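# Hang the lantern from the rail by its red wire

## Task

Suspend the lantern from the rail using its red wire so that it hangs freely and does not touch the table.

## Robot and tools

Robot: two arms, left_arm and right_arm, each ending in a two-finger parallel gripper. In the scene frame the origin sits at table-top height halfway between the arms' nominal bases, +z points up, +x points out across the table, and left_arm is on the +y side (image left/right may differ). Calibrated bases: left_arm at (-0.034, +0.454, 0) m, right_arm at (-0.066, -0.429, 0) m, each turned a hair about z. Hand poses, targets and wrist-camera poses are reported in each arm's own base frame. Fixed cameras and the table use the scene frame. Offsets run along the current Hand target's own axes. On a gripper, the fingers extend along +z and open and close along y; a block protrudes about 10 cm toward the gripper's +x and turns with it. end_effector_position is the point between the closed pads; closed fingertips go about 19 mm past it (about 6 mm when open).

Row layout (used by execute_actions and move): one flat list of 18 numbers covering both arms, even if only one moves. First left_arm: dx, dy, dz, rx, ry, rz, then gripper position, force_limit, speed; then the same nine for right_arm. All lie in [-1, 1]. The six pose numbers are an offset, not a pose: they are measured from that arm's Hand target at the start of the action or move, along that target's axes, with 1.0 equal to 0.6 m or 180 degrees; rx, ry, rz form a single rotation vector. Six zeros re-request the current Hand target. The three gripper numbers are absolute settings: position +1 = fully open (85 mm), about -0.8 = pads touching, -1 = close until blocked. speed sets finger travel (about 20 mm/s at -1, 85 at 0, 150 at +1); force_limit with speed decides grip strength (roughly 30 N per pad at force_limit -1 with a slow close, up to 100 N at +1; a fast close from well open can reach 200 N or more). Both start at +1. To leave a gripper unchanged, resend its last three numbers; a 0 counts as a command.

execute_actions(actions, cameras): actions is a list of actions; each action is a table of up to 15 rows, one per 1/30 s step, and a short table repeats its final row to fill 15 steps. Every row in an action is measured from the same start pose, and each new action starts from the Hand target as it then stands, so repeating an offset keeps moving. An empty list returns images and the full status. cameras: names, ["all"], or []; an unknown name invalidates the call.

move(target, speed, blend, stop_force, zero, blocking, cameras): drives each gripper in a straight line toward an offset from its Hand target. target is one 18-number row or a list of up to 15 rows, all offsets from the same starting Hand targets (not chained); use identical finger numbers in every row of a list. speed: path top speed in m/s, 0.002 to 1, default 0.25 (rotation capped at twice that in rad/s); one value or one per target. blend: corner rounding radius in m, 0 = stop at each target. stop_force: 12 to 80 N, one value for both arms; ends an arm's path when the estimated push against its travel rises that much above its zero. Use it only slowly, with no wrist rotation, and omit it when backing off a contact. zero (only with stop_force): true re-zeros moving arms first; false accumulates from the previous zero. blocking=false returns after about 0.5 s while the move continues (not allowed with stop_force). Paths do not avoid obstacles; grippers lag and overshoot more at speed. The result adds a move: line (done, off_target, moving, held, fault) and limits (paced = pose clipped, held = steps withheld). An arm not named in the ending is done, within 3 mm and 2 degrees.

wait(seconds 0 to 10): arms hold their last commands; a running move continues. stop: brakes a running move; fingers keep going. zoom_image(camera, region [x0, y0, x1, y1] in pixels, at most 504 by 504) enlarges part of that camera's newest image. finished_scene(scene): ends the current scene permanently; pass its number.

Results: end_effector_position (m) and end_effector_quat_wxyz per arm in its base frame; Hand target (the clipped last command, from which offsets count; the gripper may rest short of it, so send the gap as an offset); Tool commands; object_status (0 moving, 1 blocked while opening, 2 blocked while closing = gripping, 3 reached the requested opening or pads met); position_measured in counts (3 open, 78 = 60 mm, 130 = 40 mm, 180 = 20 mm, 230 closed); Flange force along the gripper axes (noisy, includes held weight, "no reading" near singular poses); joint velocities ("within noise" when still). To grip, send position -1 and check for status 2. A new force_limit or speed only applies after a position change of at least 0.01; open first for a softer grip.

Control facts: each step the commanded pose is clipped to within 70 mm and 16 degrees of the measured gripper pose. Joint ranges (rad): waist ±3.491, shoulder ±3.140, elbow -1.187 to 4.328, forearm roll ±3.316, wrist pitch ±3.140, wrist roll ±3.927. A clearance check withholds commands that bring the arms too close, but not always.

Avoid: any object leaving the table or being left off it; dropping or releasing moving parts; hard hits on fixed or heavy things; targets beyond a firm contact (arms are stiff). Contact torque over the limits (waist, shoulder, elbow 140 N m; forearm roll, wrist pitch, wrist roll 35.2 N m, held weight included) or 150 N of outside force stops that arm for 10 s. Never clamp the other arm's fingers or press the arms together. Holding loads, stretching far out or pushing at unreachable poses heats motors; MOTOR HOT warns before a 30 to 60 s brake. Loose objects may occasionally get nudged.

Cameras (896x504): cam_high, cam_low, cam_pegs, cam_rail, cam_left_wrist, cam_right_wrist; wrist images may lag while moving.

Each tool is called after ">>>" as name(argument=value, ...) on one line, values as JSON.

## Session

>>> execute_actions(actions=[])

Scene clock: 0.00 s.
left_arm: end_effector_position=(+0.2823, -0.1963, +0.3419) position_measured=3 object_status=3 end_effector_quat_wxyz=(+0.523, +0.503, -0.592, +0.350) | right_arm: end_effector_position=(+0.5335, -0.1593, +0.2820) position_measured=3 object_status=3 end_effector_quat_wxyz=(+0.024, -0.492, +0.869, -0.045)
Joint positions: left_arm=[0.479 -0.075 -0.742 0.888 -1.98 0.787] | right_arm=[-0.024 0.196 0.193 0.054 -1.481 1.051]
Joint velocities: within noise
Flange force (N): no reading
Hand target: left_arm +0.2823, -0.1963, +0.3419; +0.523, +0.503, -0.592, +0.350 | right_arm +0.5335, -0.1593, +0.2820; +0.024, -0.492, +0.869, -0.045
Tool commands: left_gripper/position=+1.0 left_gripper/force_limit=+1.0 left_gripper/speed=+1.0 right_gripper/position=+1.0 right_gripper/force_limit=+1.0 right_gripper/speed=+1.0

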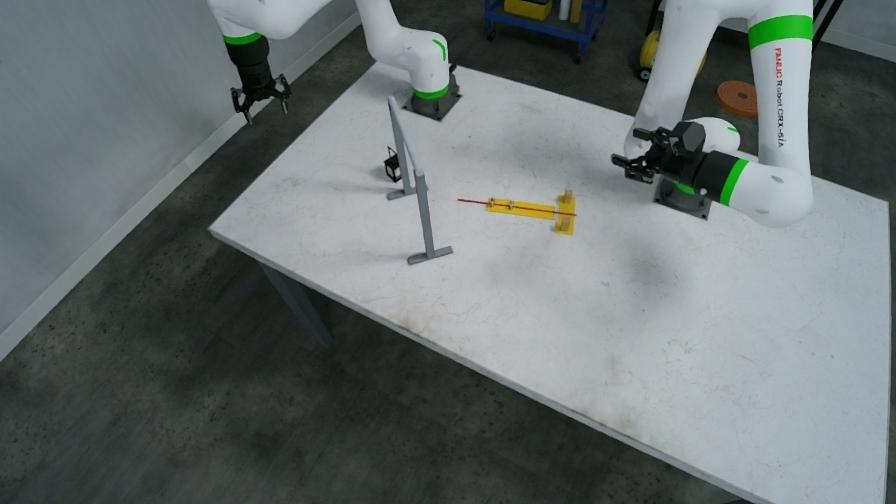

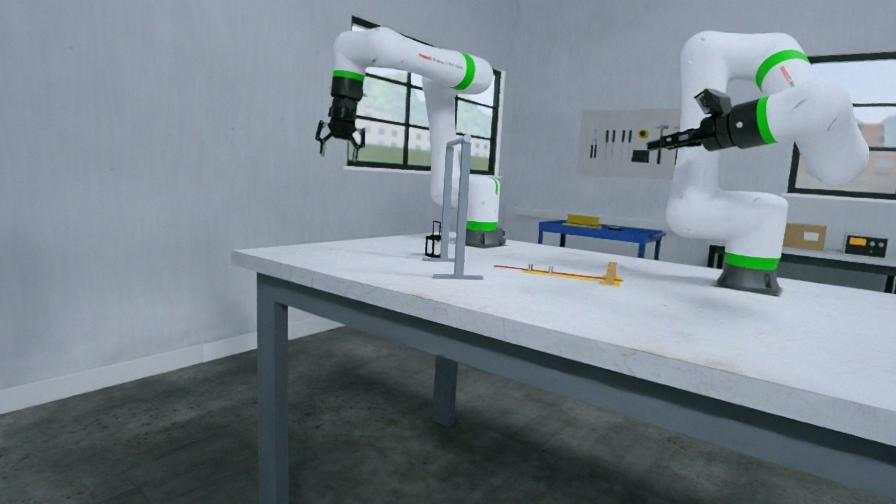

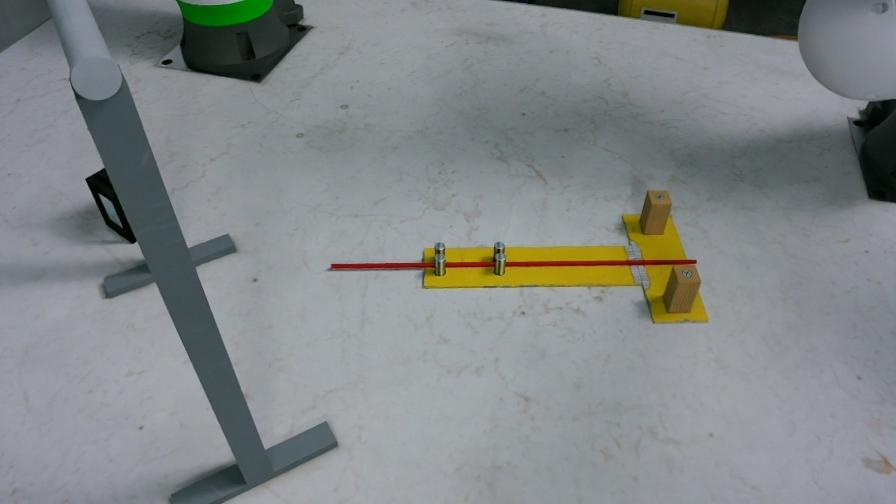

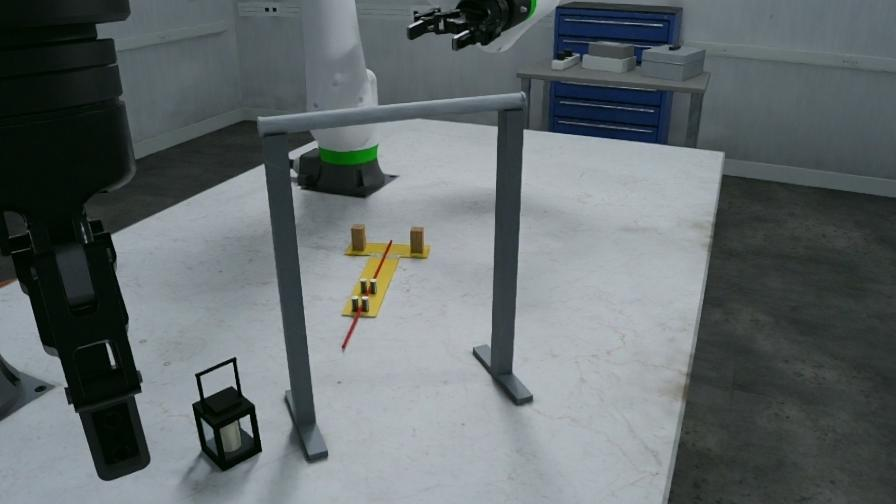

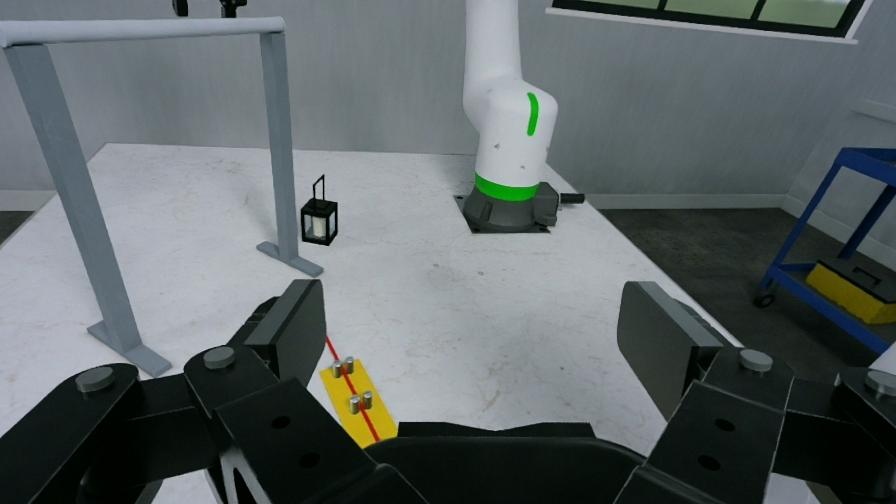

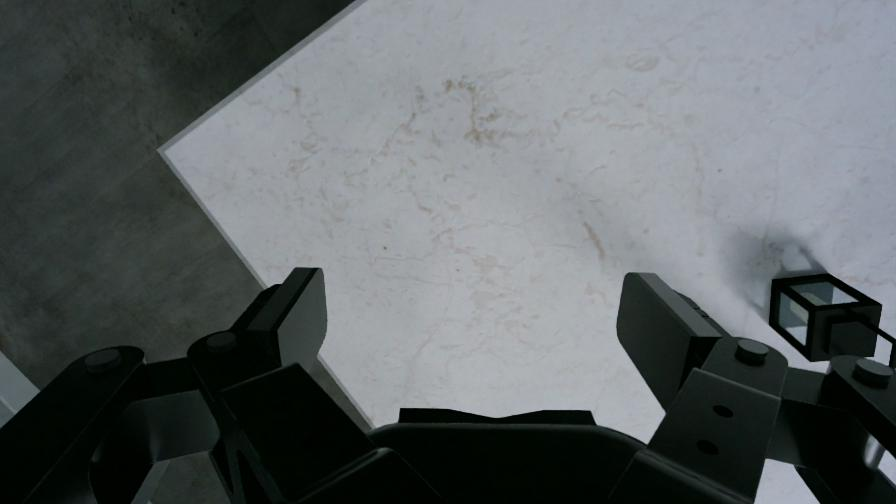

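>>> zoom_image(camera="cam_pegs", region=[320, 170, 720, 350])

>>> zoom_image(camera="cam_rail", region=[300, 200, 500, 370])

>>> zoom_image(camera="cam_rail", region=[170, 330, 350, 490])

>>> zoom_image(camera="cam_left_wrist", region=[240, 150, 480, 450])

>>> zoom_image(camera="cam_high", region=[360, 90, 600, 280])

>>> zoom_image(camera="cam_pegs", region=[400, 220, 540, 300])

>>> zoom_image(camera="cam_pegs", region=[590, 170, 730, 340])

Scaled by 1.260.

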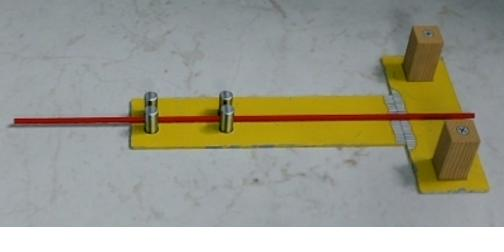

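Scaled by 2.520.

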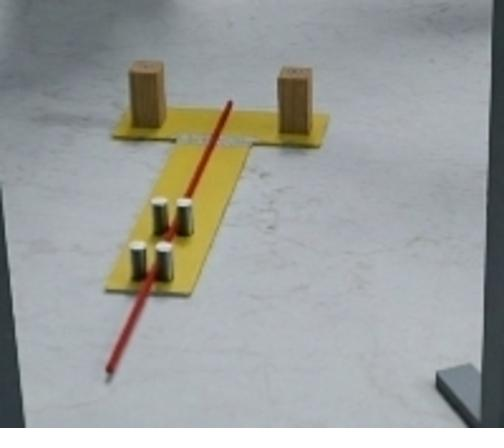

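Scaled by 2.800.

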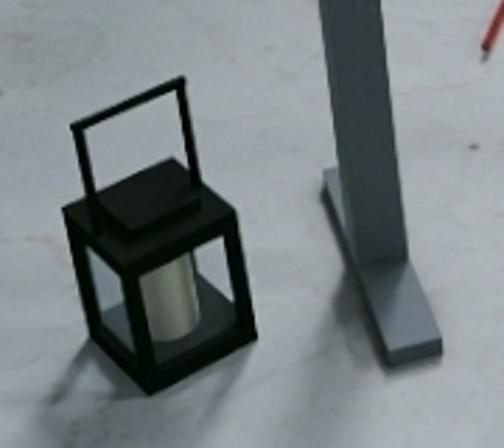

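Scaled by 1.680.

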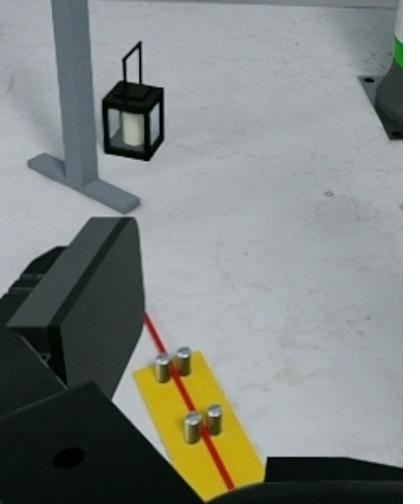

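Scaled by 2.100.

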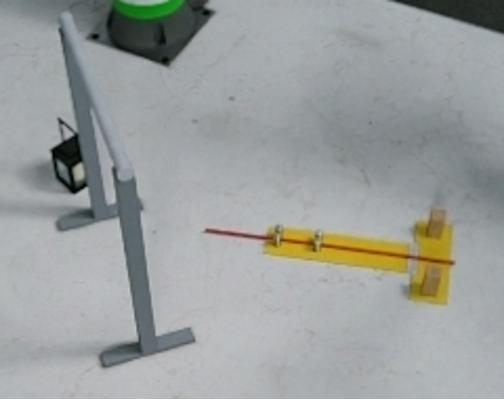

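Scaled by 3.600.

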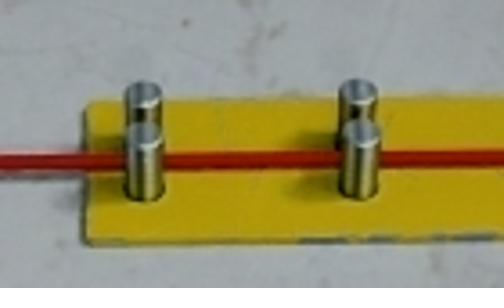

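Scaled by 2.965.

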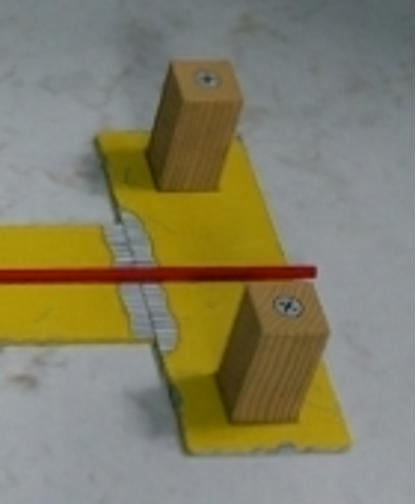

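>>> move(target=[[0,0,0,0,0,0,1,1,1,-0.002,0.541,-0.2195,0,0,0,-0.5,-0.5,0],[0,0,0,0,0,0,1,1,1,-0.4,0.756,-0.2092,-0.015,-0.007,-0.135,-0.5,-0.5,0],[0,0,0,0,0,0,1,1,1,-0.5655,0.7168,0.1293,-0.0302,-0.0145,-0.2696,-0.5,-0.5,0]], blend=0.05, speed=0.3, cameras=["all"])

Scene clock: 77.53 s.
left_arm: end_effector_position=(+0.2823, -0.1963, +0.3419) position_measured=3 object_status=3 end_effector_quat_wxyz=(+0.523, +0.503, -0.592, +0.350) | right_arm: end_effector_position=(+0.3483, +0.3476, +0.1599) position_measured=192 object_status=3 end_effector_quat_wxyz=(+0.000, +0.807, -0.591, +0.000)
Joint positions: left_arm=[0.479 -0.075 -0.742 0.888 -1.98 0.787] | right_arm=[1.052 0.15 -0.128 0 -1.294 0.825]
Flange force (N): left_arm=[-1.2 1.3 -2.0] | right_arm=[4.9 -3.6 -3.4]
Hand target: left_arm +0.2823, -0.1963, +0.3419; +0.523, +0.503, -0.592, +0.350 | right_arm +0.3483, +0.3476, +0.1599; +0.000, +0.807, -0.591, +0.000
Off the commanded pose: left_arm 0.000 m, 0 deg | right_arm 0.000 m, 0 deg.
move: done
camera_calibration:
cam_right_wrist: T_world_to_cam=[[-0.948695, -0.31616, 0.0046051, 0.442769], [-0.294319, 0.888293, 0.352579, -0.249276], [-0.115562, 0.333134, -0.935771, 0.201088], [0, 0, 0, 1]] pos_world=[0.369924, 0.294426, 0.274023]

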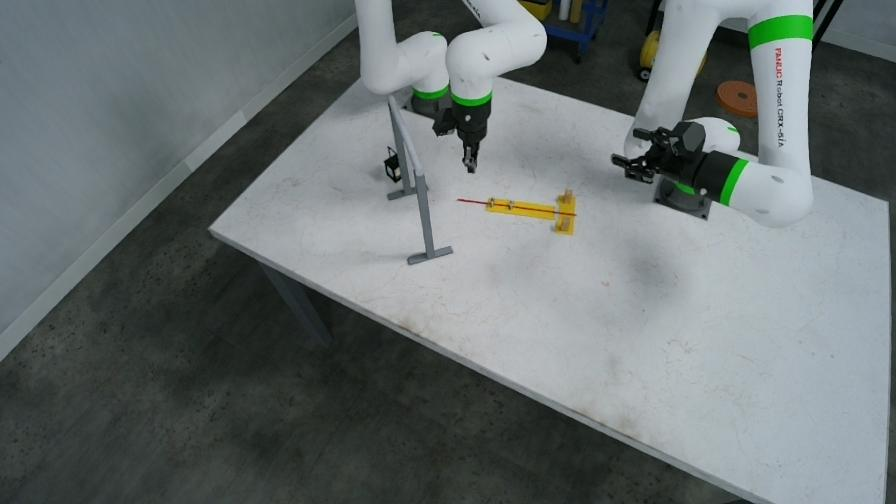

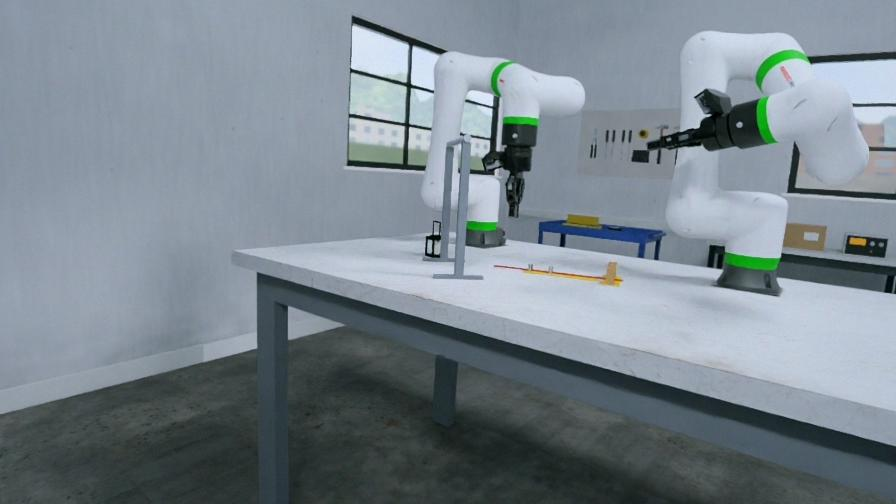

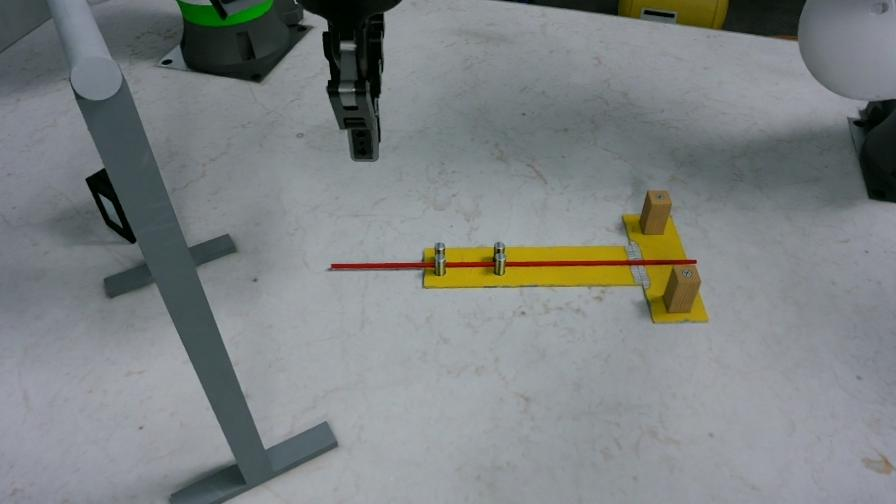

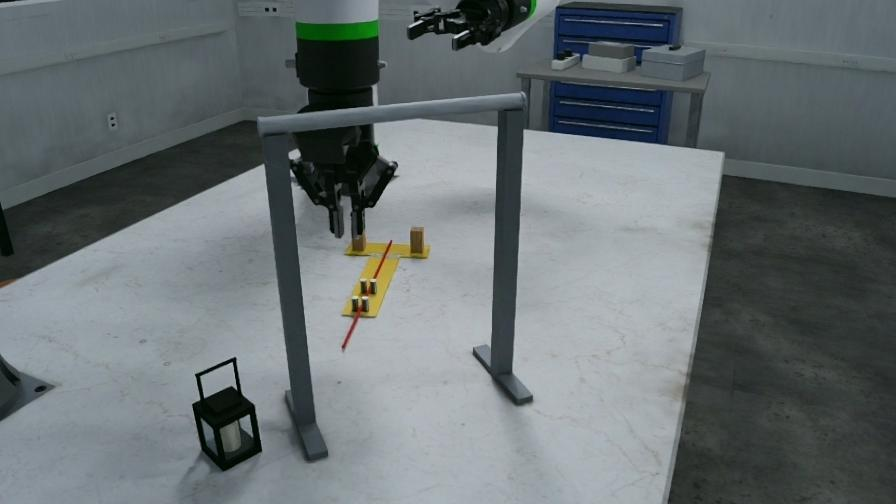

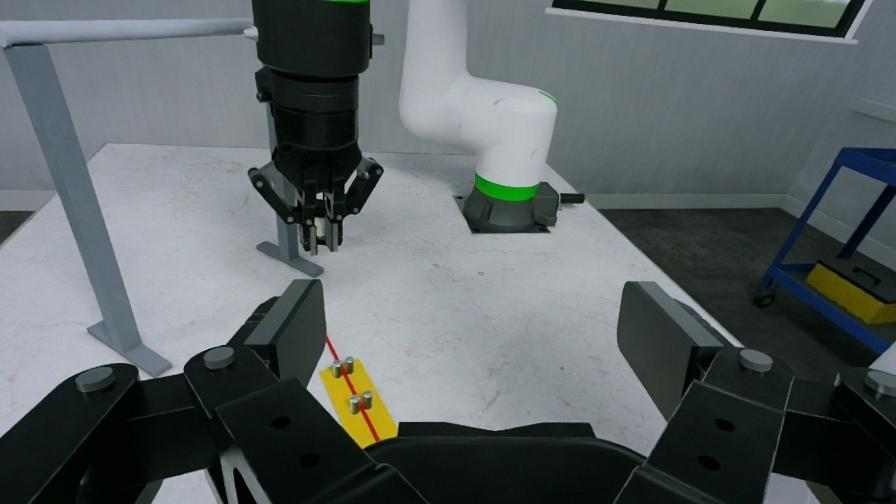

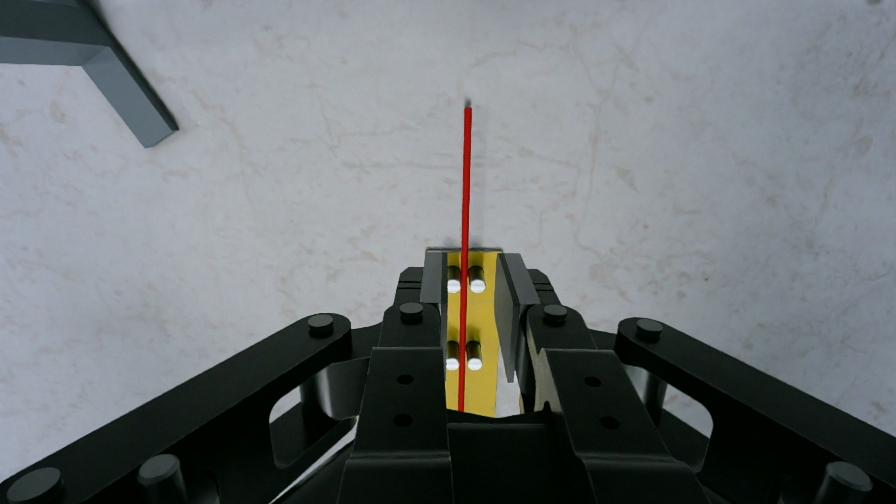

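>>> move(target=[-0.1957,0.075,0.264,-0.5393,-0.1852,0.6874,1,1,1,0,0.0167,0.1833,0,0,0,-0.5,-0.5,0], speed=0.4, cameras=["cam_pegs","cam_left_wrist","cam_right_wrist","cam_high"])

Scene clock: 119.63 s.
left_arm: end_effector_position=(+0.1904, -0.3072, +0.1999) position_measured=3 object_status=3 end_effector_quat_wxyz=(+0.000, +0.605, +0.796, +0.000) | right_arm: end_effector_position=(+0.3386, +0.3445, +0.0499) position_measured=192 object_status=3 end_effector_quat_wxyz=(+0.000, +0.807, -0.591, +0.000)
Joint positions: left_arm=[-0.648 -0.212 -0.384 0 -1.4 -0.652] | right_arm=[1.066 0.238 -0.302 0 -1.032 0.811]
Flange force (N): left_arm=[1.4 2.4 0.5] | right_arm=[4.3 -4.9 -3.4]
Hand target: left_arm +0.1904, -0.3072, +0.1999; +0.000, +0.605, +0.796, +0.000 | right_arm +0.3386, +0.3445, +0.0499; +0.000, +0.807, -0.591, +0.000
Off the commanded pose: left_arm 0.000 m, 0 deg | right_arm 0.000 m, 0 deg.
move: done
camera_calibration:
cam_left_wrist: T_world_to_cam=[[0.959276, 0.282125, 0.0139464, -0.0929036], [0.262759, -0.909369, 0.322499, -0.37164], [0.103668, -0.305701, -0.946467, 0.207408], [0, 0, 0, 1]] pos_world=[0.16527, -0.248343, 0.317453]
cam_right_wrist: T_world_to_cam=[[-0.948723, -0.316076, 0.0046387, 0.433168], [-0.294229, 0.888323, 0.352578, -0.210605], [-0.115562, 0.333134, -0.935771, 0.0980769], [0, 0, 0, 1]] pos_world=[0.360324, 0.291327, 0.164023]
Images, in order (width x height): cam_high 896x504, cam_pegs 896x504, cam_left_wrist 896x504, cam_right_wrist 896x504.

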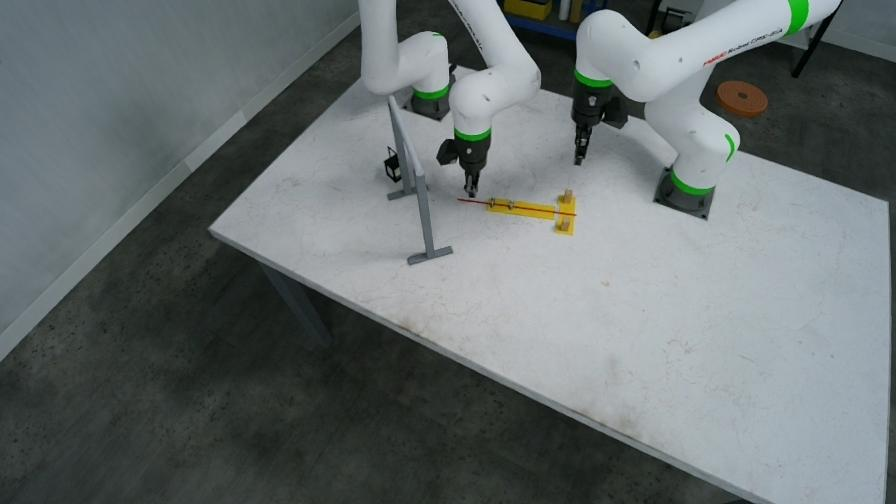

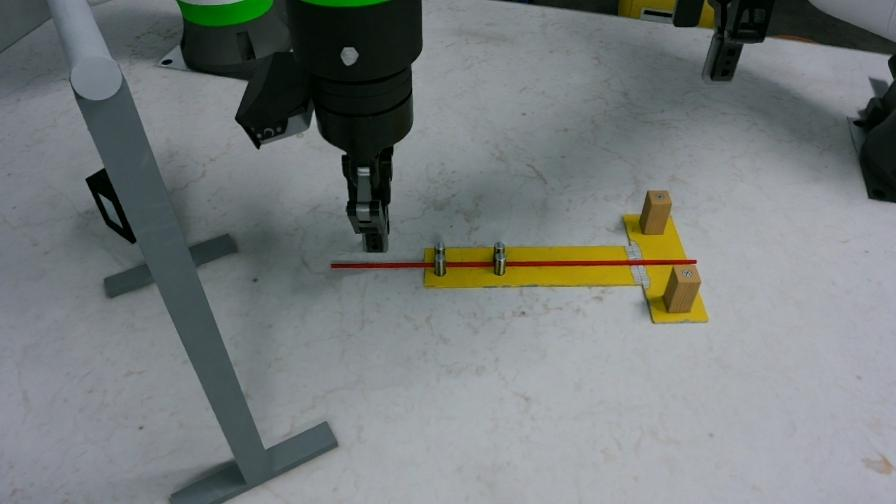

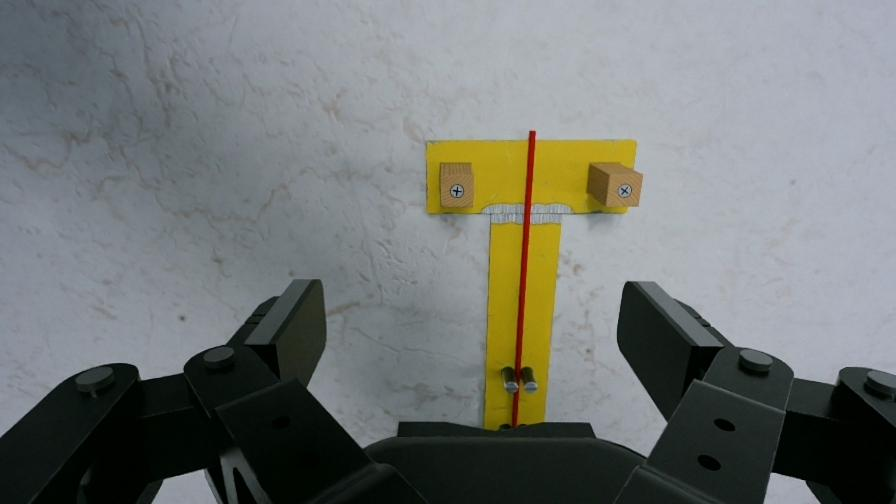

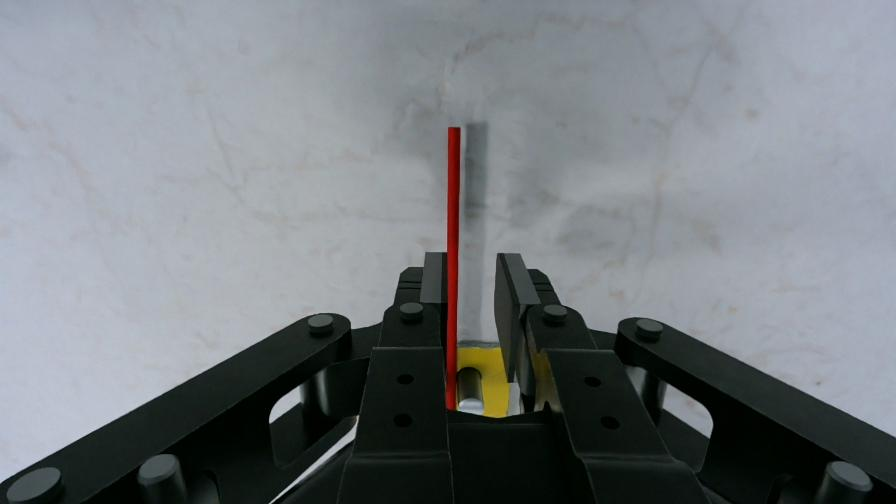

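>>> move(target=[0.0157,0.0037,0.1667,0,0,0,0.047,0,0,0,-0.009,0,0,0,0,-0.5,-0.5,0], speed=0.2, cameras=["cam_pegs","cam_left_wrist","cam_right_wrist","cam_rail"])

Scene clock: 131.80 s.
left_arm: end_effector_position=(+0.1900, -0.2975, +0.0999) position_measured=124 object_status=0 end_effector_quat_wxyz=(+0.000, +0.605, +0.796, +0.000) | right_arm: end_effector_position=(+0.3438, +0.3461, +0.0499) position_measured=192 object_status=3 end_effector_quat_wxyz=(+0.000, +0.807, -0.591, +0.000)
Joint positions: left_arm=[-0.625 -0.154 -0.581 0 -1.145 -0.674] | right_arm=[1.058 0.249 -0.288 0 -1.035 0.819]
Flange force (N): left_arm=[0.0 1.3 1.0] | right_arm=[4.6 -4.6 -3.1]
Hand target: left_arm +0.1900, -0.2975, +0.0998; +0.000, +0.605, +0.796, +0.000 | right_arm +0.3438, +0.3461, +0.0499; +0.000, +0.807, -0.591, +0.000
Off the commanded pose: left_arm 0.000 m, 0 deg | right_arm 0.000 m, 0 deg.
move: done
camera_calibration:
cam_left_wrist: T_world_to_cam=[[0.959301, 0.282039, 0.0139792, -0.0938277], [0.262667, -0.909396, 0.322499, -0.33037], [0.10367, -0.305701, -0.946467, 0.115903], [0, 0, 0, 1]] pos_world=[0.164771, -0.238543, 0.217553]
cam_right_wrist: T_world_to_cam=[[-0.948732, -0.316047, 0.00465, 0.438601], [-0.294199, 0.888333, 0.352578, -0.210511], [-0.115562, 0.333134, -0.935771, 0.0981448], [0, 0, 0, 1]] pos_world=[0.365524, 0.292927, 0.164023]
Images, in order (width x height): cam_pegs 896x504, cam_rail 896x504, cam_left_wrist 896x504, cam_right_wrist 896x504.

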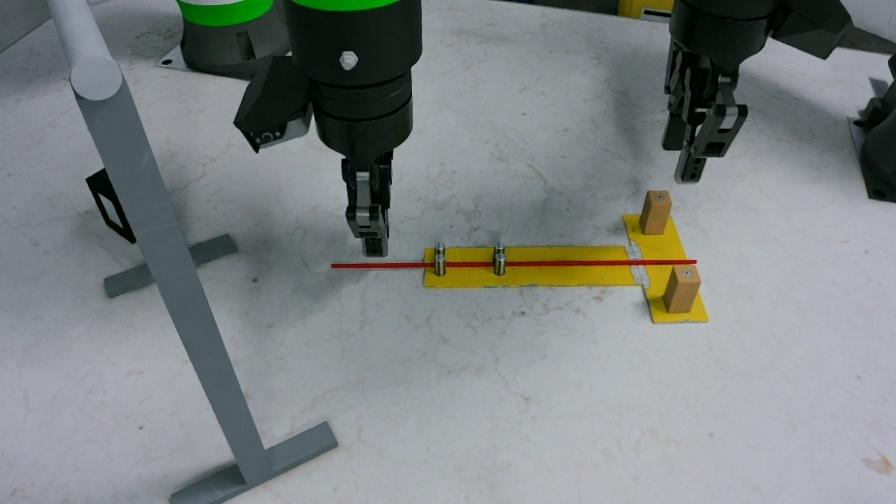

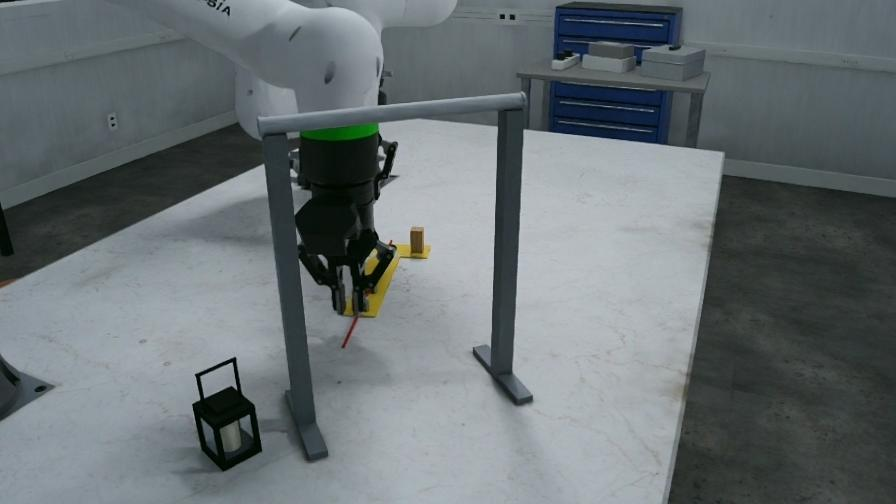

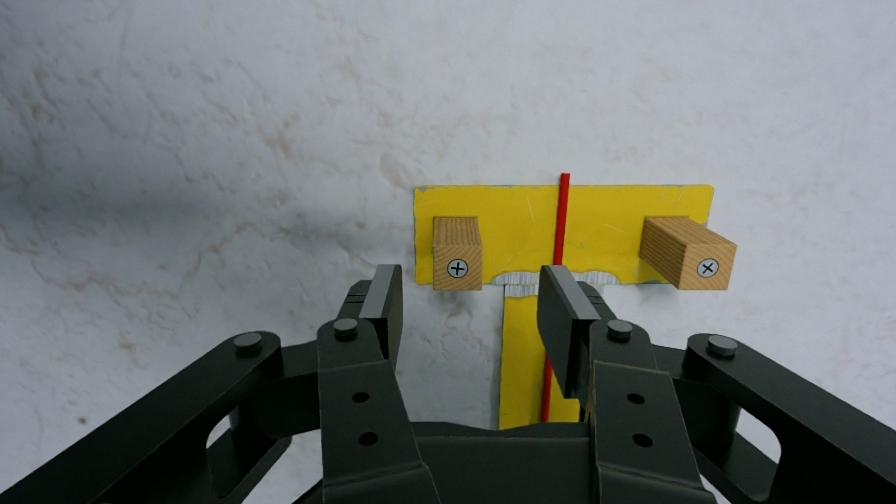

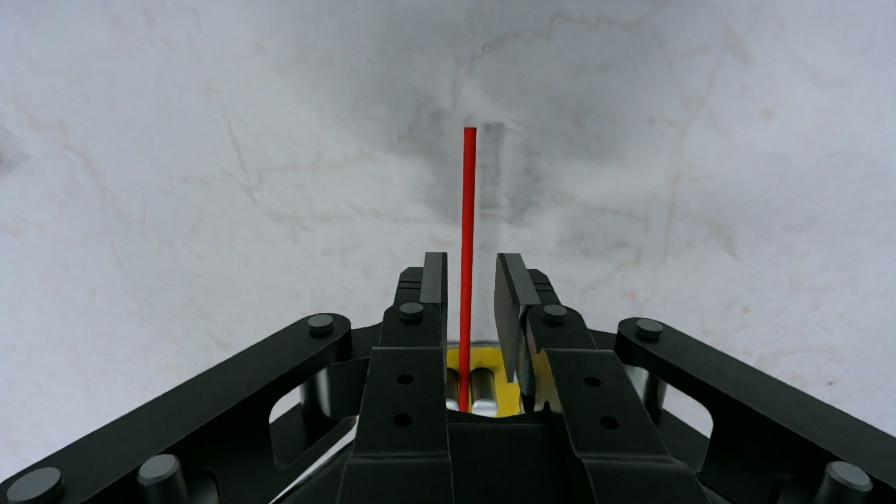

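>>> move(target=[-0.0018,-0.0033,0.1,0,0,0,0.047,0,0,0,0,0,0,0,0,-0.5,-0.5,0], speed=0.1, cameras=["cam_left_wrist"])

>>> move(target=[0,0,0,0,0,0,0.047,0,0,0,0,0.0475,0,0,0,-0.5,-0.5,0], speed=0.015, stop_force=12, cameras=["cam_pegs","cam_rail","cam_right_wrist"])

Scene clock: 143.47 s.
left_arm: end_effector_position=(+0.1883, -0.2990, +0.0399) position_measured=124 object_status=3 end_effector_quat_wxyz=(+0.000, +0.605, +0.796, +0.000) | right_arm: end_effector_position=(+0.3438, +0.3461, +0.0499) position_measured=192 object_status=3 end_effector_quat_wxyz=(+0.000, +0.807, -0.591, +0.000)
Joint positions: left_arm=[-0.632 -0.065 -0.662 0 -0.974 -0.667] | right_arm=[1.058 0.249 -0.288 0 -1.035 0.819]
Flange force (N): left_arm=[2.0 1.5 0.5] | right_arm=[5.0 -4.8 -3.2]
Hand target: left_arm +0.1883, -0.2990, +0.0398; +0.000, +0.605, +0.796, +0.000 | right_arm +0.3438, +0.3461, +0.0499; +0.000, +0.807, -0.591, +0.000
Off the commanded pose: left_arm 0.000 m, 0 deg | right_arm 0.000 m, 0 deg.
move: done
camera_calibration:
cam_left_wrist: T_world_to_cam=[[0.959298, 0.282047, 0.0140057, -0.091003], [0.262676, -0.909424, 0.322413, -0.312018], [0.103673, -0.305611, -0.946495, 0.0587225], [0, 0, 0, 1]] pos_world=[0.163171, -0.240143, 0.157454]
Images, in order (width x height): cam_left_wrist 896x504.

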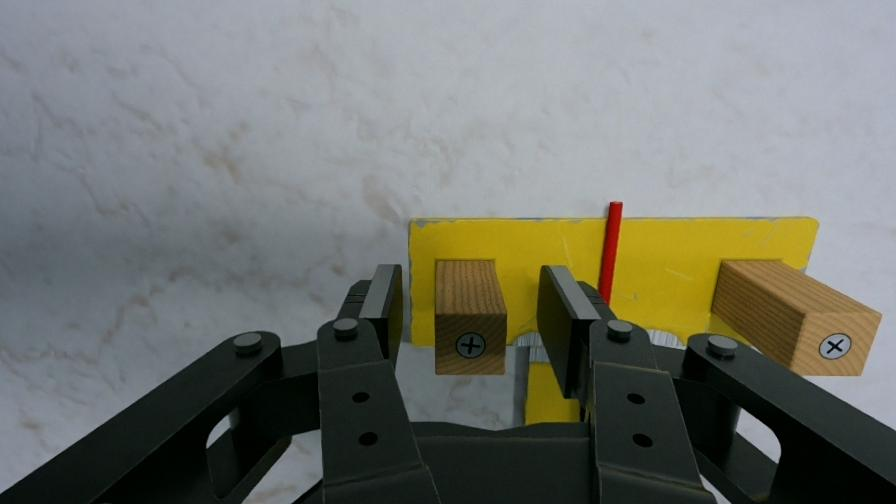

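Scene clock: 146.00 s.
left_arm: end_effector_position=(+0.1883, -0.2990, +0.0398) position_measured=124 object_status=3 end_effector_quat_wxyz=(+0.000, +0.605, +0.796, +0.000) | right_arm: end_effector_position=(+0.3438, +0.3461, +0.0214) position_measured=192 object_status=3 end_effector_quat_wxyz=(+0.000, +0.807, -0.591, +0.000)
Joint positions: left_arm=[-0.632 -0.065 -0.662 0 -0.974 -0.667] | right_arm=[1.058 0.288 -0.316 0 -0.968 0.819]
Flange force (N): left_arm=[1.0 1.9 0.6] | right_arm=[4.5 -4.9 -3.1]
Hand target: left_arm +0.1883, -0.2990, +0.0398; +0.000, +0.605, +0.796, +0.000 | right_arm +0.3438, +0.3461, +0.0214; +0.000, +0.807, -0.591, +0.000
Off the commanded pose: left_arm 0.000 m, 0 deg | right_arm 0.000 m, 0 deg.
move: done
camera_calibration:
cam_right_wrist: T_world_to_cam=[[-0.948728, -0.316058, 0.00467956, 0.438636], [-0.294209, 0.888363, 0.352495, -0.200485], [-0.115566, 0.333045, -0.935802, 0.0714954], [0, 0, 0, 1]] pos_world=[0.365424, 0.292927, 0.135523]
Images, in order (width x height): cam_pegs 896x504, cam_rail 896x504, cam_right_wrist 896x504.

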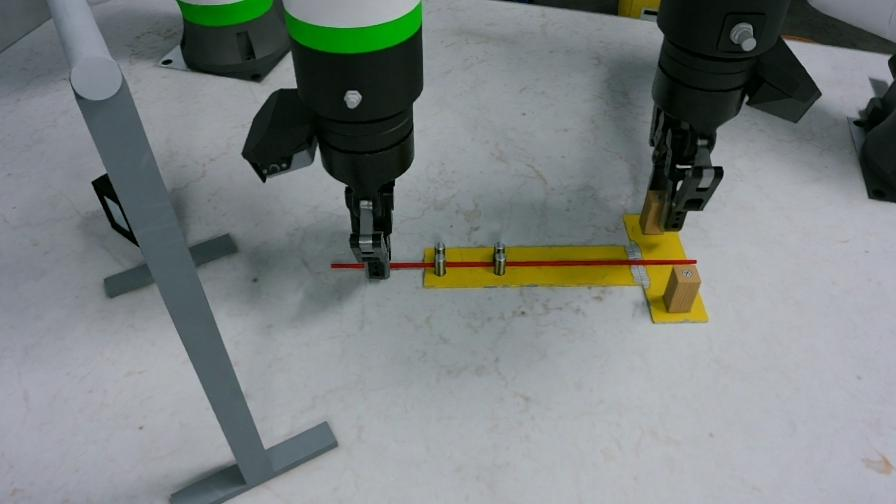

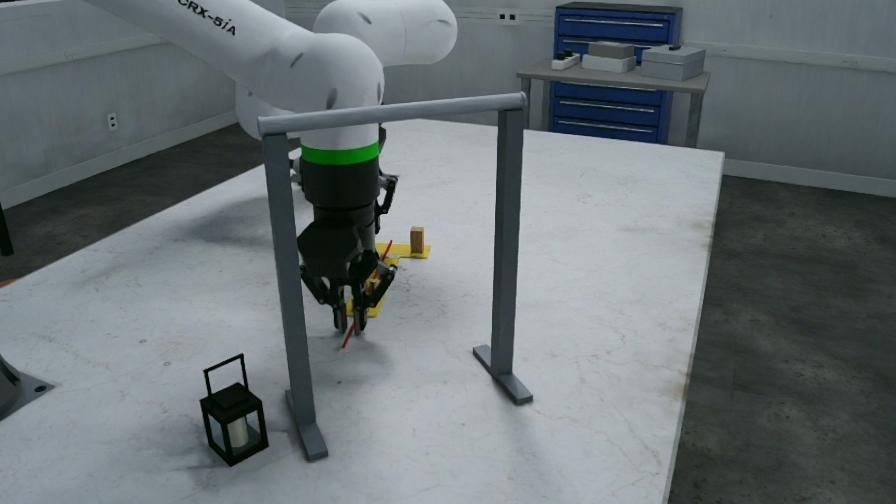

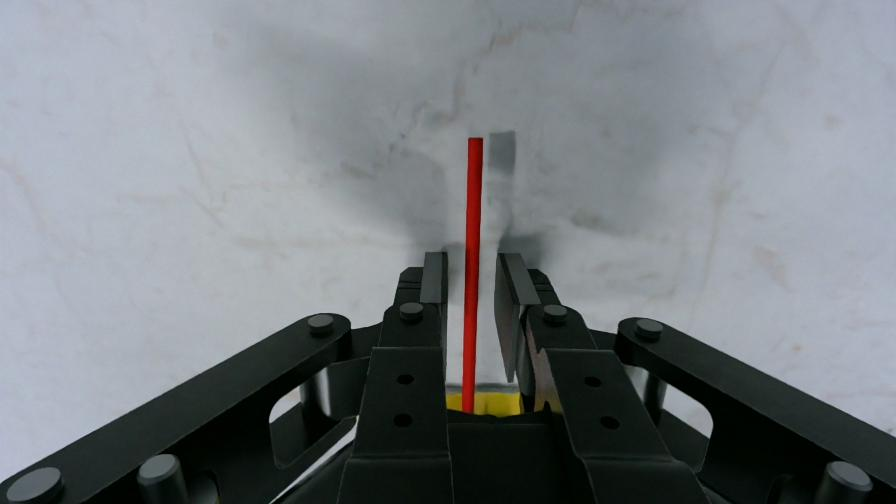

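>>> move(target=[0,0,0,0,0,0,-1,-1,-1,0,0,0,0,0,0,-0.5,-0.5,0], cameras=["cam_left_wrist"])

Scene clock: 150.40 s.
left_arm: end_effector_position=(+0.1883, -0.2990, +0.0398) position_measured=181 object_status=2 end_effector_quat_wxyz=(+0.000, +0.605, +0.796, +0.000) | right_arm: end_effector_position=(+0.3438, +0.3461, +0.0214) position_measured=192 object_status=3 end_effector_quat_wxyz=(+0.000, +0.807, -0.591, +0.000)
Joint positions: left_arm=[-0.632 -0.065 -0.662 0 -0.974 -0.667] | right_arm=[1.058 0.288 -0.316 0 -0.968 0.819]
Flange force (N): left_arm=[4.6 1.3 -9.9] | right_arm=[4.5 -5.0 -3.2]
Hand target: left_arm +0.1883, -0.2990, +0.0398; +0.000, +0.605, +0.796, +0.000 | right_arm +0.3438, +0.3461, +0.0214; +0.000, +0.807, -0.591, +0.000
Off the commanded pose: left_arm 0.000 m, 0 deg | right_arm 0.000 m, 0 deg.
move: done
camera_calibration:
cam_left_wrist: T_world_to_cam=[[0.959276, 0.282125, 0.0139464, -0.0909712], [0.262759, -0.909369, 0.322499, -0.312031], [0.103668, -0.305701, -0.946467, 0.0586973], [0, 0, 0, 1]] pos_world=[0.16317, -0.240143, 0.157453]
Images, in order (width x height): cam_left_wrist 896x504.

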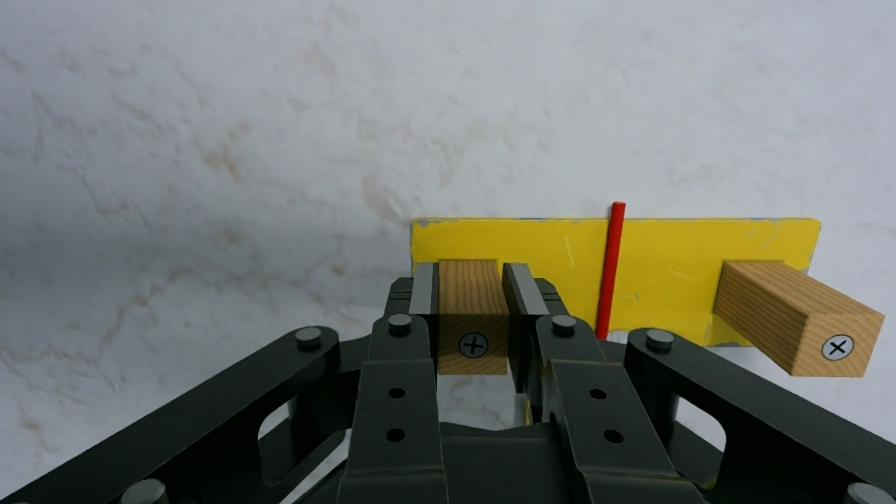

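>>> move(target=[0,0,0,0,0,0,-1,-1,-1,-0.0034,0.0257,0,0,0,0.0833,-0.5,-0.5,0], speed=0.05, cameras=["cam_left_wrist","cam_right_wrist","cam_pegs"])

Scene clock: 163.40 s.
left_arm: end_effector_position=(+0.1883, -0.2990, +0.0398) position_measured=181 object_status=2 end_effector_quat_wxyz=(+0.000, +0.605, +0.796, +0.000) | right_arm: end_effector_position=(+0.3284, +0.3434, +0.0214) position_measured=192 object_status=3 end_effector_quat_wxyz=(+0.000, +0.723, -0.691, +0.000)
Joint positions: left_arm=[-0.632 -0.065 -0.662 0 -0.974 -0.667] | right_arm=[1.085 0.261 -0.352 0 -0.959 0.531]
Flange force (N): left_arm=[1.6 1.4 -7.4] | right_arm=[3.2 -7.3 -3.5]
Hand target: left_arm +0.1883, -0.2990, +0.0398; +0.000, +0.605, +0.796, +0.000 | right_arm +0.3285, +0.3434, +0.0214; +0.000, +0.723, -0.691, +0.000
Off the commanded pose: left_arm 0.000 m, 0 deg | right_arm 0.000 m, 0 deg.
move: done
camera_calibration:
cam_left_wrist: T_world_to_cam=[[0.959301, 0.282039, 0.0139792, -0.0910014], [0.262667, -0.909396, 0.322499, -0.312023], [0.10367, -0.305701, -0.946467, 0.0586968], [0, 0, 0, 1]] pos_world=[0.163171, -0.240143, 0.157453]
cam_right_wrist: T_world_to_cam=[[-0.998199, -0.0598242, 0.00455521, 0.351498], [-0.0543859, 0.934287, 0.352348, -0.297044], [-0.0253348, 0.351466, -0.935858, 0.0346849], [0, 0, 0, 1]] pos_world=[0.335589, 0.286362, 0.135522]
Images, in order (width x height): cam_pegs 896x504, cam_left_wrist 896x504, cam_right_wrist 896x504.

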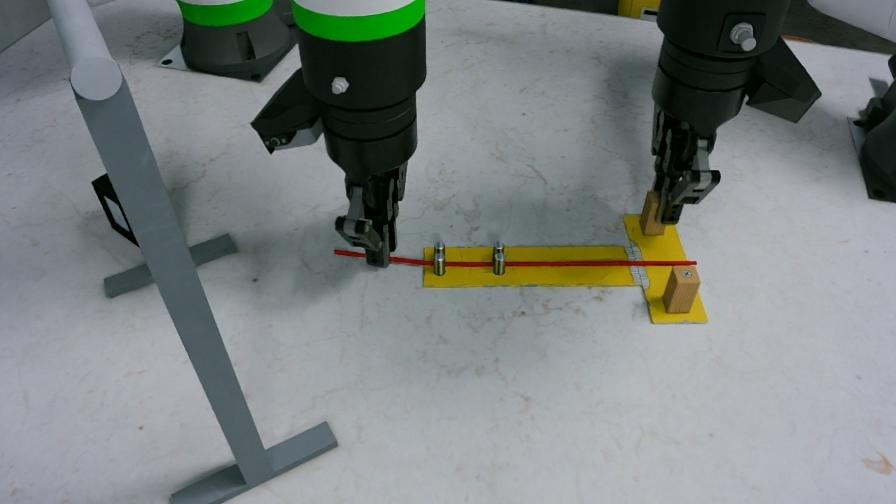

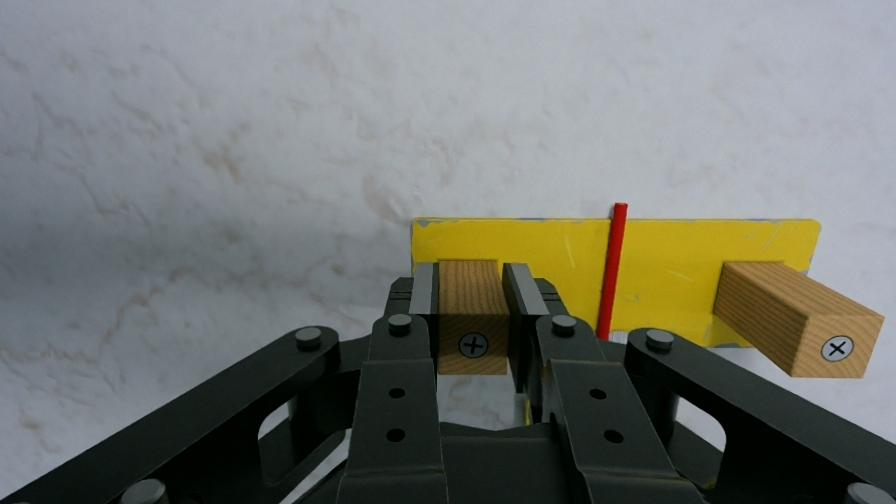

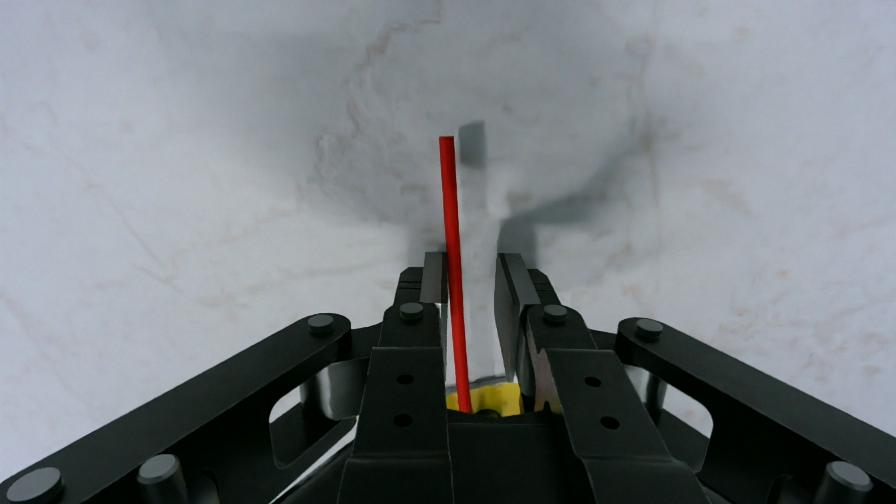

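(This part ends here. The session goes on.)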